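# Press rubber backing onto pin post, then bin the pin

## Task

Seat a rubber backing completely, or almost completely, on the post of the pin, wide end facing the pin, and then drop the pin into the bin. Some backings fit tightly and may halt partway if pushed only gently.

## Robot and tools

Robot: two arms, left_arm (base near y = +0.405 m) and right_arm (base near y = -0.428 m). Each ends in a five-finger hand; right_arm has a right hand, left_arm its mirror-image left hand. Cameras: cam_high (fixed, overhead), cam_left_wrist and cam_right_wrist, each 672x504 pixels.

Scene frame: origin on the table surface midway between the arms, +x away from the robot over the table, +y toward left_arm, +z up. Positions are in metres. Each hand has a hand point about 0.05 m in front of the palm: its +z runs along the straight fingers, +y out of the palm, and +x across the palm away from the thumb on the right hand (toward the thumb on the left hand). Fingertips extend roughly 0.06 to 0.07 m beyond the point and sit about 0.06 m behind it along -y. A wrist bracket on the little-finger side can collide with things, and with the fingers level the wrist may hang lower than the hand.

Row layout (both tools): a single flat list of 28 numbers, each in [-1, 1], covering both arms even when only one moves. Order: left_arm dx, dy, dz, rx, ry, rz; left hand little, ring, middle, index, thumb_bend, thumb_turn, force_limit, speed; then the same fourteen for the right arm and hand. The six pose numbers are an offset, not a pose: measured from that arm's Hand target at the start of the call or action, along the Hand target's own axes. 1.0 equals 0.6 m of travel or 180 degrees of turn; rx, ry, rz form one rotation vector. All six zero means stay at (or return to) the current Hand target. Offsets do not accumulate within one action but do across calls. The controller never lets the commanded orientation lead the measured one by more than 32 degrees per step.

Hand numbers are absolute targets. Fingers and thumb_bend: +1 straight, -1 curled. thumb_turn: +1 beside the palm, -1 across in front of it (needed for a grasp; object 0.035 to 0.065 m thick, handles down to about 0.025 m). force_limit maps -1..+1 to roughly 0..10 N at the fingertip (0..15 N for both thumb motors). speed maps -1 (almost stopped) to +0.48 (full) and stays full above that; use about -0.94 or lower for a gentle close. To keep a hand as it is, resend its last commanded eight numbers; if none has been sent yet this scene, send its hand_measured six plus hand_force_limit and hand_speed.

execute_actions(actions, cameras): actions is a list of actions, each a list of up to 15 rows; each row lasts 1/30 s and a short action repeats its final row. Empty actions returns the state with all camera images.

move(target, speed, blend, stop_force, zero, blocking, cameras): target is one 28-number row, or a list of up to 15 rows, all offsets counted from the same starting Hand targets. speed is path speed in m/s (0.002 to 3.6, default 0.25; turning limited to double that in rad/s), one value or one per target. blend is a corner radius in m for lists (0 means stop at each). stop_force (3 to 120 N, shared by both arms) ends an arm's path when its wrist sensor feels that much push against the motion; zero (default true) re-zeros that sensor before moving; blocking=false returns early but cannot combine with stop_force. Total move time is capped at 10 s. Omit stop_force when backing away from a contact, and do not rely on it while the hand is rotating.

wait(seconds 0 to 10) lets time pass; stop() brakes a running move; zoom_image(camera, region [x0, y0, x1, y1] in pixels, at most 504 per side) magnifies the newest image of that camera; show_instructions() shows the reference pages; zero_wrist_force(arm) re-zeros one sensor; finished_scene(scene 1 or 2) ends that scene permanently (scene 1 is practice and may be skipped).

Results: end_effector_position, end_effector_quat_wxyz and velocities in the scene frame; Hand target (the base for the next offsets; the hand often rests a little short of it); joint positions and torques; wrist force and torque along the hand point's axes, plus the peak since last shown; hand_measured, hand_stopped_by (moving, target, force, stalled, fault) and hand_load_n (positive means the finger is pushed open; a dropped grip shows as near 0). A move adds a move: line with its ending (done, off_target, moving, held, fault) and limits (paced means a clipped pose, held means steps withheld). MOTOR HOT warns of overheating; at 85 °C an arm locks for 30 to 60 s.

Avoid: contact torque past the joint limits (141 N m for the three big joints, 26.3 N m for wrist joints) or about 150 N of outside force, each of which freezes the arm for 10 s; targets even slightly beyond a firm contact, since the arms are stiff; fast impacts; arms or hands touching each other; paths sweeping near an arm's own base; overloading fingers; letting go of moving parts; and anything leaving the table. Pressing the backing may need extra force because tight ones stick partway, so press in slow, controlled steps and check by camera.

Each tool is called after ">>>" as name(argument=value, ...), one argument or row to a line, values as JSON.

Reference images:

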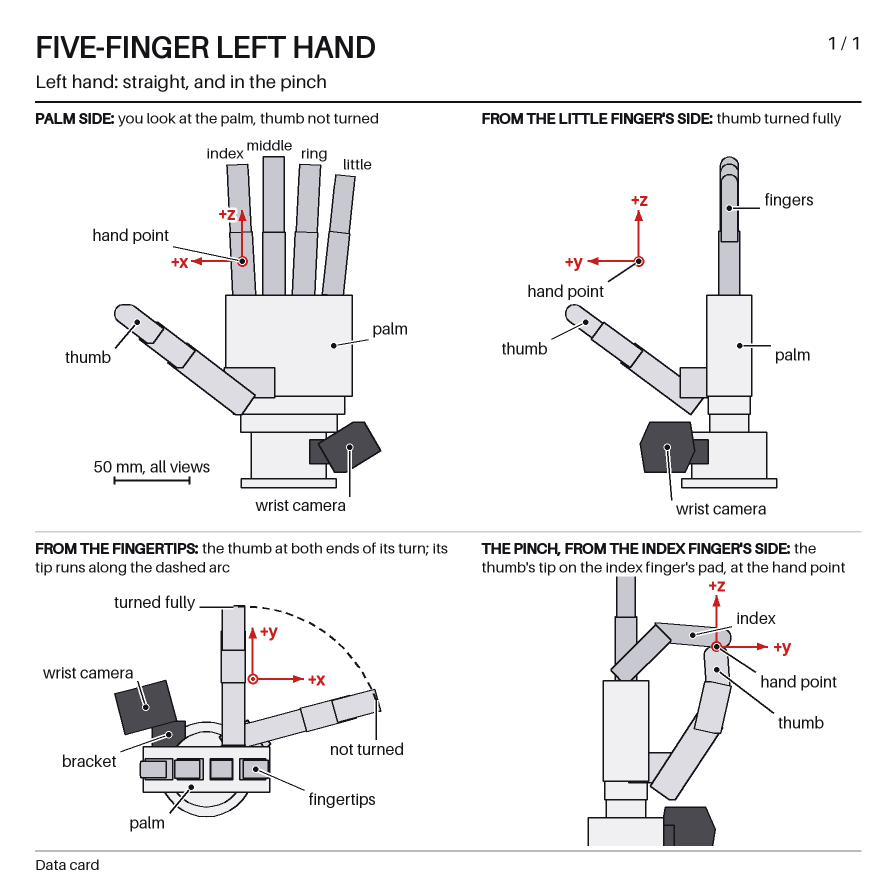

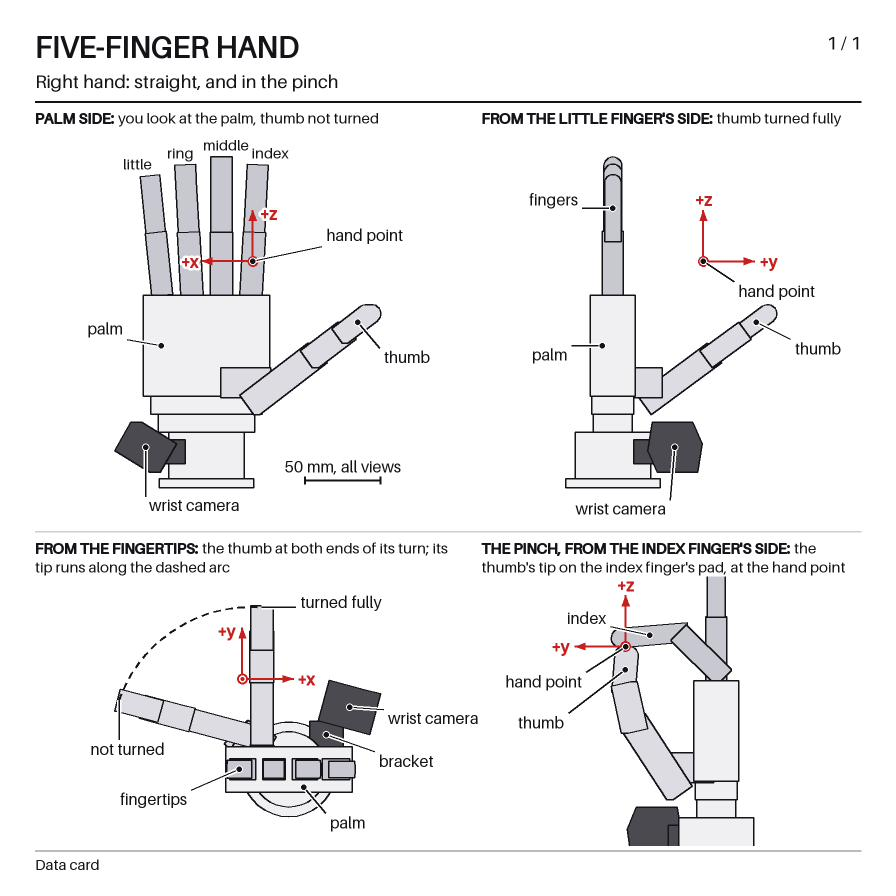

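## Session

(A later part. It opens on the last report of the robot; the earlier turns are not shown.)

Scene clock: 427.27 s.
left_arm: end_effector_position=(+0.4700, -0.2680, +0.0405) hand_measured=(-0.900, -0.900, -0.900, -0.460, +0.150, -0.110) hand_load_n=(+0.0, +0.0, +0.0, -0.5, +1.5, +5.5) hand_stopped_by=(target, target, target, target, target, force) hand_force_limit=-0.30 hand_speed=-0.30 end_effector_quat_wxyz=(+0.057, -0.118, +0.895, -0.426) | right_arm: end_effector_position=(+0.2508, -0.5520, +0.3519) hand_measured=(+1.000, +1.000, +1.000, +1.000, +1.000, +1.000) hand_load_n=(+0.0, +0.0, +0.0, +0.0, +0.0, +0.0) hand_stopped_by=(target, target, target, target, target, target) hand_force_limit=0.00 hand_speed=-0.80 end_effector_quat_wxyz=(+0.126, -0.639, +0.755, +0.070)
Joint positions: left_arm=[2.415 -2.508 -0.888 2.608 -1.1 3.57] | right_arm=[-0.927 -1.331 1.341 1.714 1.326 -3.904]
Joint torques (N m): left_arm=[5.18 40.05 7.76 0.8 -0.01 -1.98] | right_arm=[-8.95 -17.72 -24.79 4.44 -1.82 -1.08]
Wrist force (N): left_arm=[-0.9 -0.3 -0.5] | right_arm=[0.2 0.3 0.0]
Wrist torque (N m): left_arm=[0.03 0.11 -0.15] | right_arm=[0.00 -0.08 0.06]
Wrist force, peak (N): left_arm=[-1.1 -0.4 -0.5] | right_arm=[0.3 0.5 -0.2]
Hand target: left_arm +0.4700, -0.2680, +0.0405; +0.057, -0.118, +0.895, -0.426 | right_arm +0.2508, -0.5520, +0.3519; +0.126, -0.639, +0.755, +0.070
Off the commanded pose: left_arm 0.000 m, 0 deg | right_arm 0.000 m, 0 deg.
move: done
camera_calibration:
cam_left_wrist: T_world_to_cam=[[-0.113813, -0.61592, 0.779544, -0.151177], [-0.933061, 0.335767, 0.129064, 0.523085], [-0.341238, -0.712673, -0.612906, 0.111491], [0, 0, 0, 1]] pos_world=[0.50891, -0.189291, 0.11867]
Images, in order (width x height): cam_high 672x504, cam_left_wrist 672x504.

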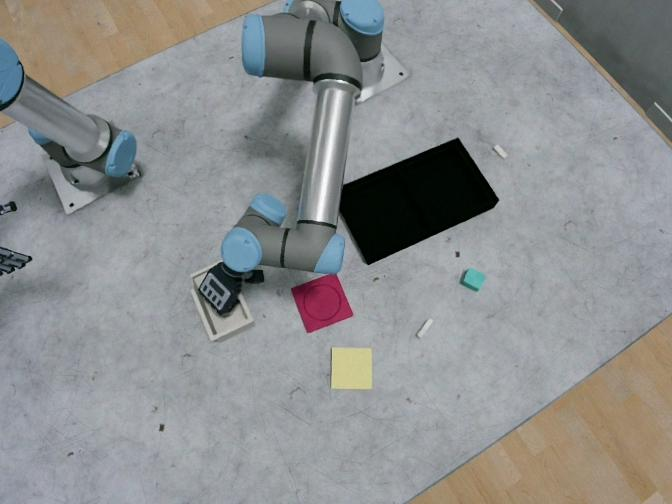

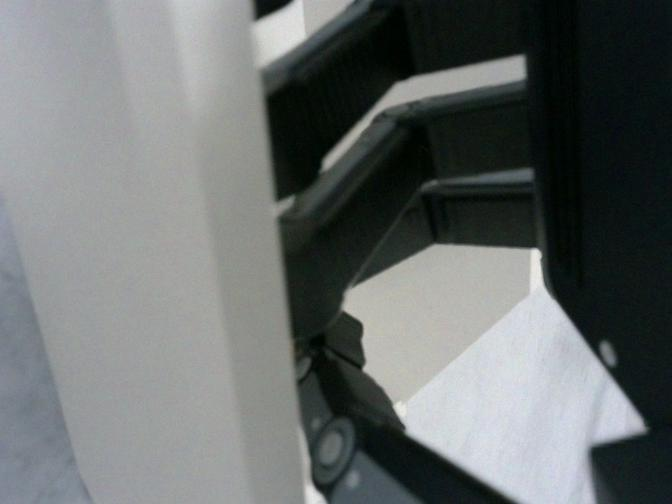

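>>> move(
  target=[0,0.0389,0.0315,0,0,0,-0.9,-0.9,-0.9,-0.46,0.15,-0.4,-0.3,-0.3,0,0,0,0,0,0,1,1,1,1,1,1,0,-0.8],
  speed=0.02,
  stop_force=3,
  cameras=["cam_high","cam_left_wrist"],
)

>>> zoom_image(
  camera="cam_high",
  region=[150, 220, 290, 360],
)

Scene clock: 430.33 s.
left_arm: end_effector_position=(+0.4700, -0.2679, +0.0138) hand_measured=(-0.900, -0.900, -0.900, -0.460, +0.150, -0.110) hand_load_n=(+0.0, +0.0, +0.0, -1.0, +2.0, +6.0) hand_stopped_by=(target, target, target, target, target, force) hand_force_limit=-0.30 hand_speed=-0.30 end_effector_quat_wxyz=(+0.057, -0.118, +0.895, -0.426) | right_arm: end_effector_position=(+0.2508, -0.5520, +0.3519) hand_measured=(+1.000, +1.000, +1.000, +1.000, +1.000, +1.000) hand_load_n=(+0.0, +0.0, +0.0, +0.0, +0.0, +0.0) hand_stopped_by=(target, target, target, target, target, target) hand_force_limit=0.00 hand_speed=-0.80 end_effector_quat_wxyz=(+0.126, -0.639, +0.755, +0.070)
Joint positions: left_arm=[2.415 -2.53 -0.916 2.659 -1.1 3.57] | right_arm=[-0.927 -1.331 1.341 1.714 1.326 -3.904]
Joint torques (N m): left_arm=[8.96 68.62 29.84 -1.88 -0.84 1.84] | right_arm=[-8.3 -18.05 -24.23 4.58 -1.83 -1.17]
Wrist force (N): left_arm=[-0.7 -0.5 -0.1] | right_arm=[0.2 0.4 0.0]
Wrist torque (N m): left_arm=[-0.01 0.09 -0.13] | right_arm=[0.02 -0.08 0.06]
Wrist force, peak (N): left_arm=[-1.7 -11.1 -3.5] | right_arm=[0.1 0.3 -0.5]
Hand target: left_arm +0.4700, -0.2679, +0.0138; +0.057, -0.118, +0.895, -0.426 (not the last commanded pose) | right_arm +0.2508, -0.5520, +0.3519; +0.126, -0.639, +0.755, +0.070
Off the commanded pose: left_arm 0.003 m, 0 deg | right_arm 0.000 m, 0 deg.
move: contact (left_arm)
camera_calibration:
cam_left_wrist: T_world_to_cam=[[-0.113839, -0.615976, 0.779496, -0.130294], [-0.933065, 0.335758, 0.129057, 0.526499], [-0.341218, -0.712629, -0.612968, 0.0952007], [0, 0, 0, 1]] pos_world=[0.50891, -0.189191, 0.0919705]
Images, in order (width x height): cam_high 672x504, cam_left_wrist 672x504.

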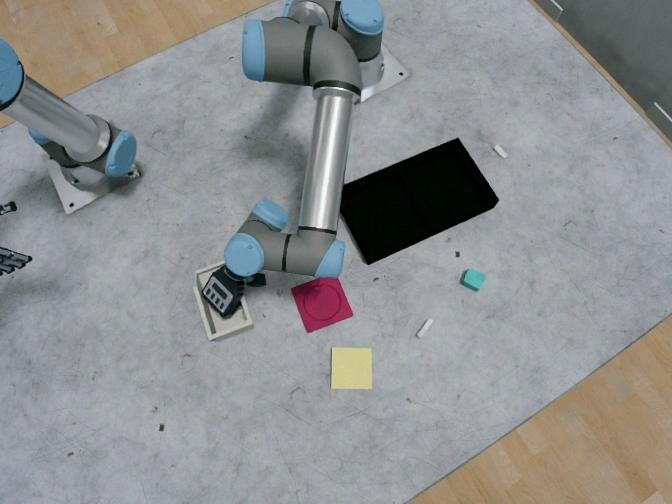

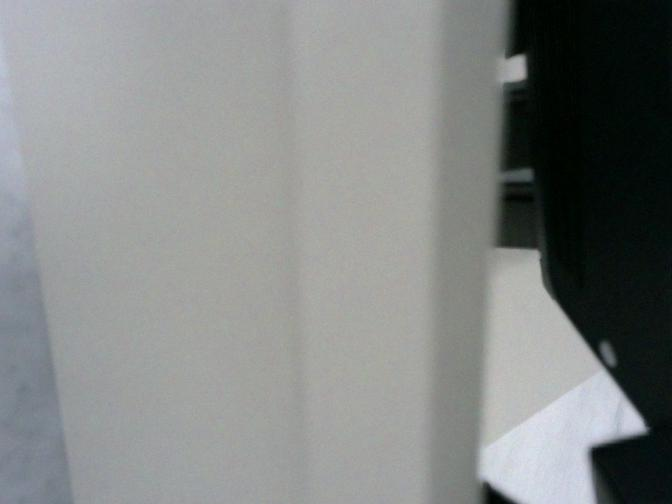

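Scaled by 3.600 from the camera's 672x504 image, which has a finer 960x720 frame.

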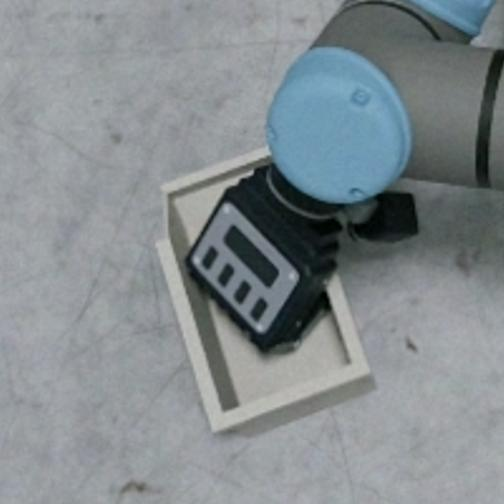

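>>> move(
  target=[
    [0,0,0,0,0,0,-0.9,-0.9,-0.9,-0.46,0.15,0.3,-0.3,-0.6,0,0,0,0,0,0,1,1,1,1,1,1,0,-0.8],
    [0,-0.0259,-0.021,0,0,0,-0.9,-0.9,-0.9,-0.46,0.15,0.3,-0.3,-0.6,0,0,0,0,0,0,1,1,1,1,1,1,0,-0.8],
    [0,-0.1943,-0.1573,0,0,0,-0.9,-0.9,-0.9,-0.46,0.15,0.3,-0.3,-0.6,0,0,0,0,0,0,1,1,1,1,1,1,0,-0.8],
  ],
  speed=[0.02,0.02,0.1],
  cameras=["cam_high","cam_left_wrist"],
)

>>> zoom_image(
  camera="cam_high",
  region=[150, 220, 290, 360],
)

Scene clock: 435.00 s.
left_arm: end_effector_position=(+0.4700, -0.2684, +0.1637) hand_measured=(-0.900, -0.900, -0.900, -0.460, +0.150, +0.300) hand_load_n=(+0.0, +0.0, +0.0, +0.0, +0.0, +0.0) hand_stopped_by=(target, target, target, target, target, target) hand_force_limit=-0.30 hand_speed=-0.60 end_effector_quat_wxyz=(+0.057, -0.118, +0.895, -0.426) | right_arm: end_effector_position=(+0.2508, -0.5520, +0.3519) hand_measured=(+1.000, +1.000, +1.000, +1.000, +1.000, +1.000) hand_load_n=(+0.0, +0.0, +0.0, +0.0, -0.5, +0.0) hand_stopped_by=(target, target, target, target, target, target) hand_force_limit=0.00 hand_speed=-0.80 end_effector_quat_wxyz=(+0.126, -0.639, +0.755, +0.070)
Joint positions: left_arm=[2.414 -2.461 -0.658 2.332 -1.101 3.569] | right_arm=[-0.927 -1.331 1.341 1.714 1.326 -3.904]
Joint torques (N m): left_arm=[-9.01 40.25 29.8 -1.89 0.35 2.48] | right_arm=[-7.9 -18.22 -24.73 4.38 -1.98 -1.09]
Wrist force (N): left_arm=[-0.8 -0.4 -0.7] | right_arm=[0.2 0.4 0.0]
Wrist torque (N m): left_arm=[0.03 0.09 -0.14] | right_arm=[0.02 -0.08 0.06]
Wrist force, peak (N): left_arm=[-1.0 -0.8 -0.9] | right_arm=[0.1 0.6 -0.1]
Hand target: left_arm +0.4700, -0.2684, +0.1638; +0.057, -0.118, +0.895, -0.426 | right_arm +0.2508, -0.5520, +0.3519; +0.126, -0.639, +0.755, +0.070
Off the commanded pose: left_arm 0.000 m, 0 deg | right_arm 0.000 m, 0 deg.
move: done
camera_calibration:
cam_left_wrist: T_world_to_cam=[[-0.113813, -0.61592, 0.779544, -0.247463], [-0.933061, 0.335767, 0.129064, 0.507319], [-0.341238, -0.712673, -0.612906, 0.186716], [0, 0, 0, 1]] pos_world=[0.50891, -0.189691, 0.24187]
Images, in order (width x height): cam_high 672x504, cam_left_wrist 672x504.

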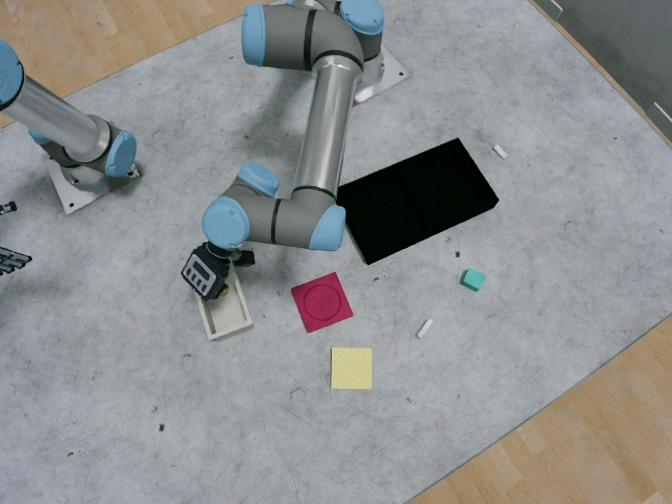

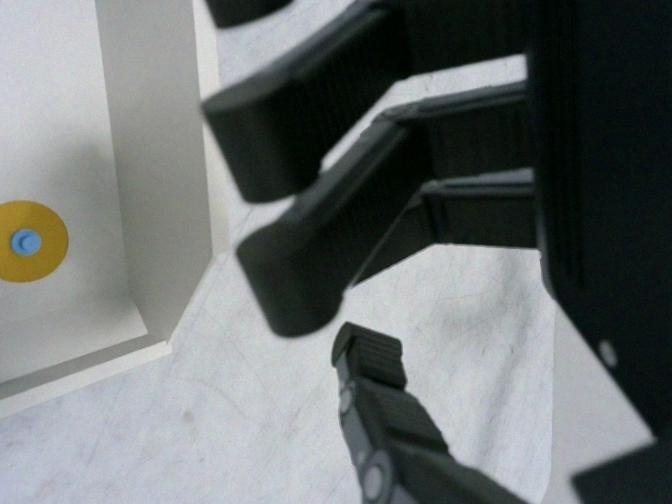

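Scaled by 3.600 from the camera's 672x504 image, which has a finer 960x720 frame.

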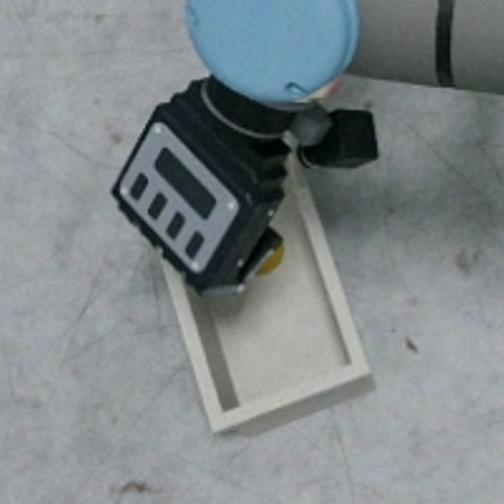

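>>> finished_scene(
  scene=1,
)

The scene is finished: the task was done.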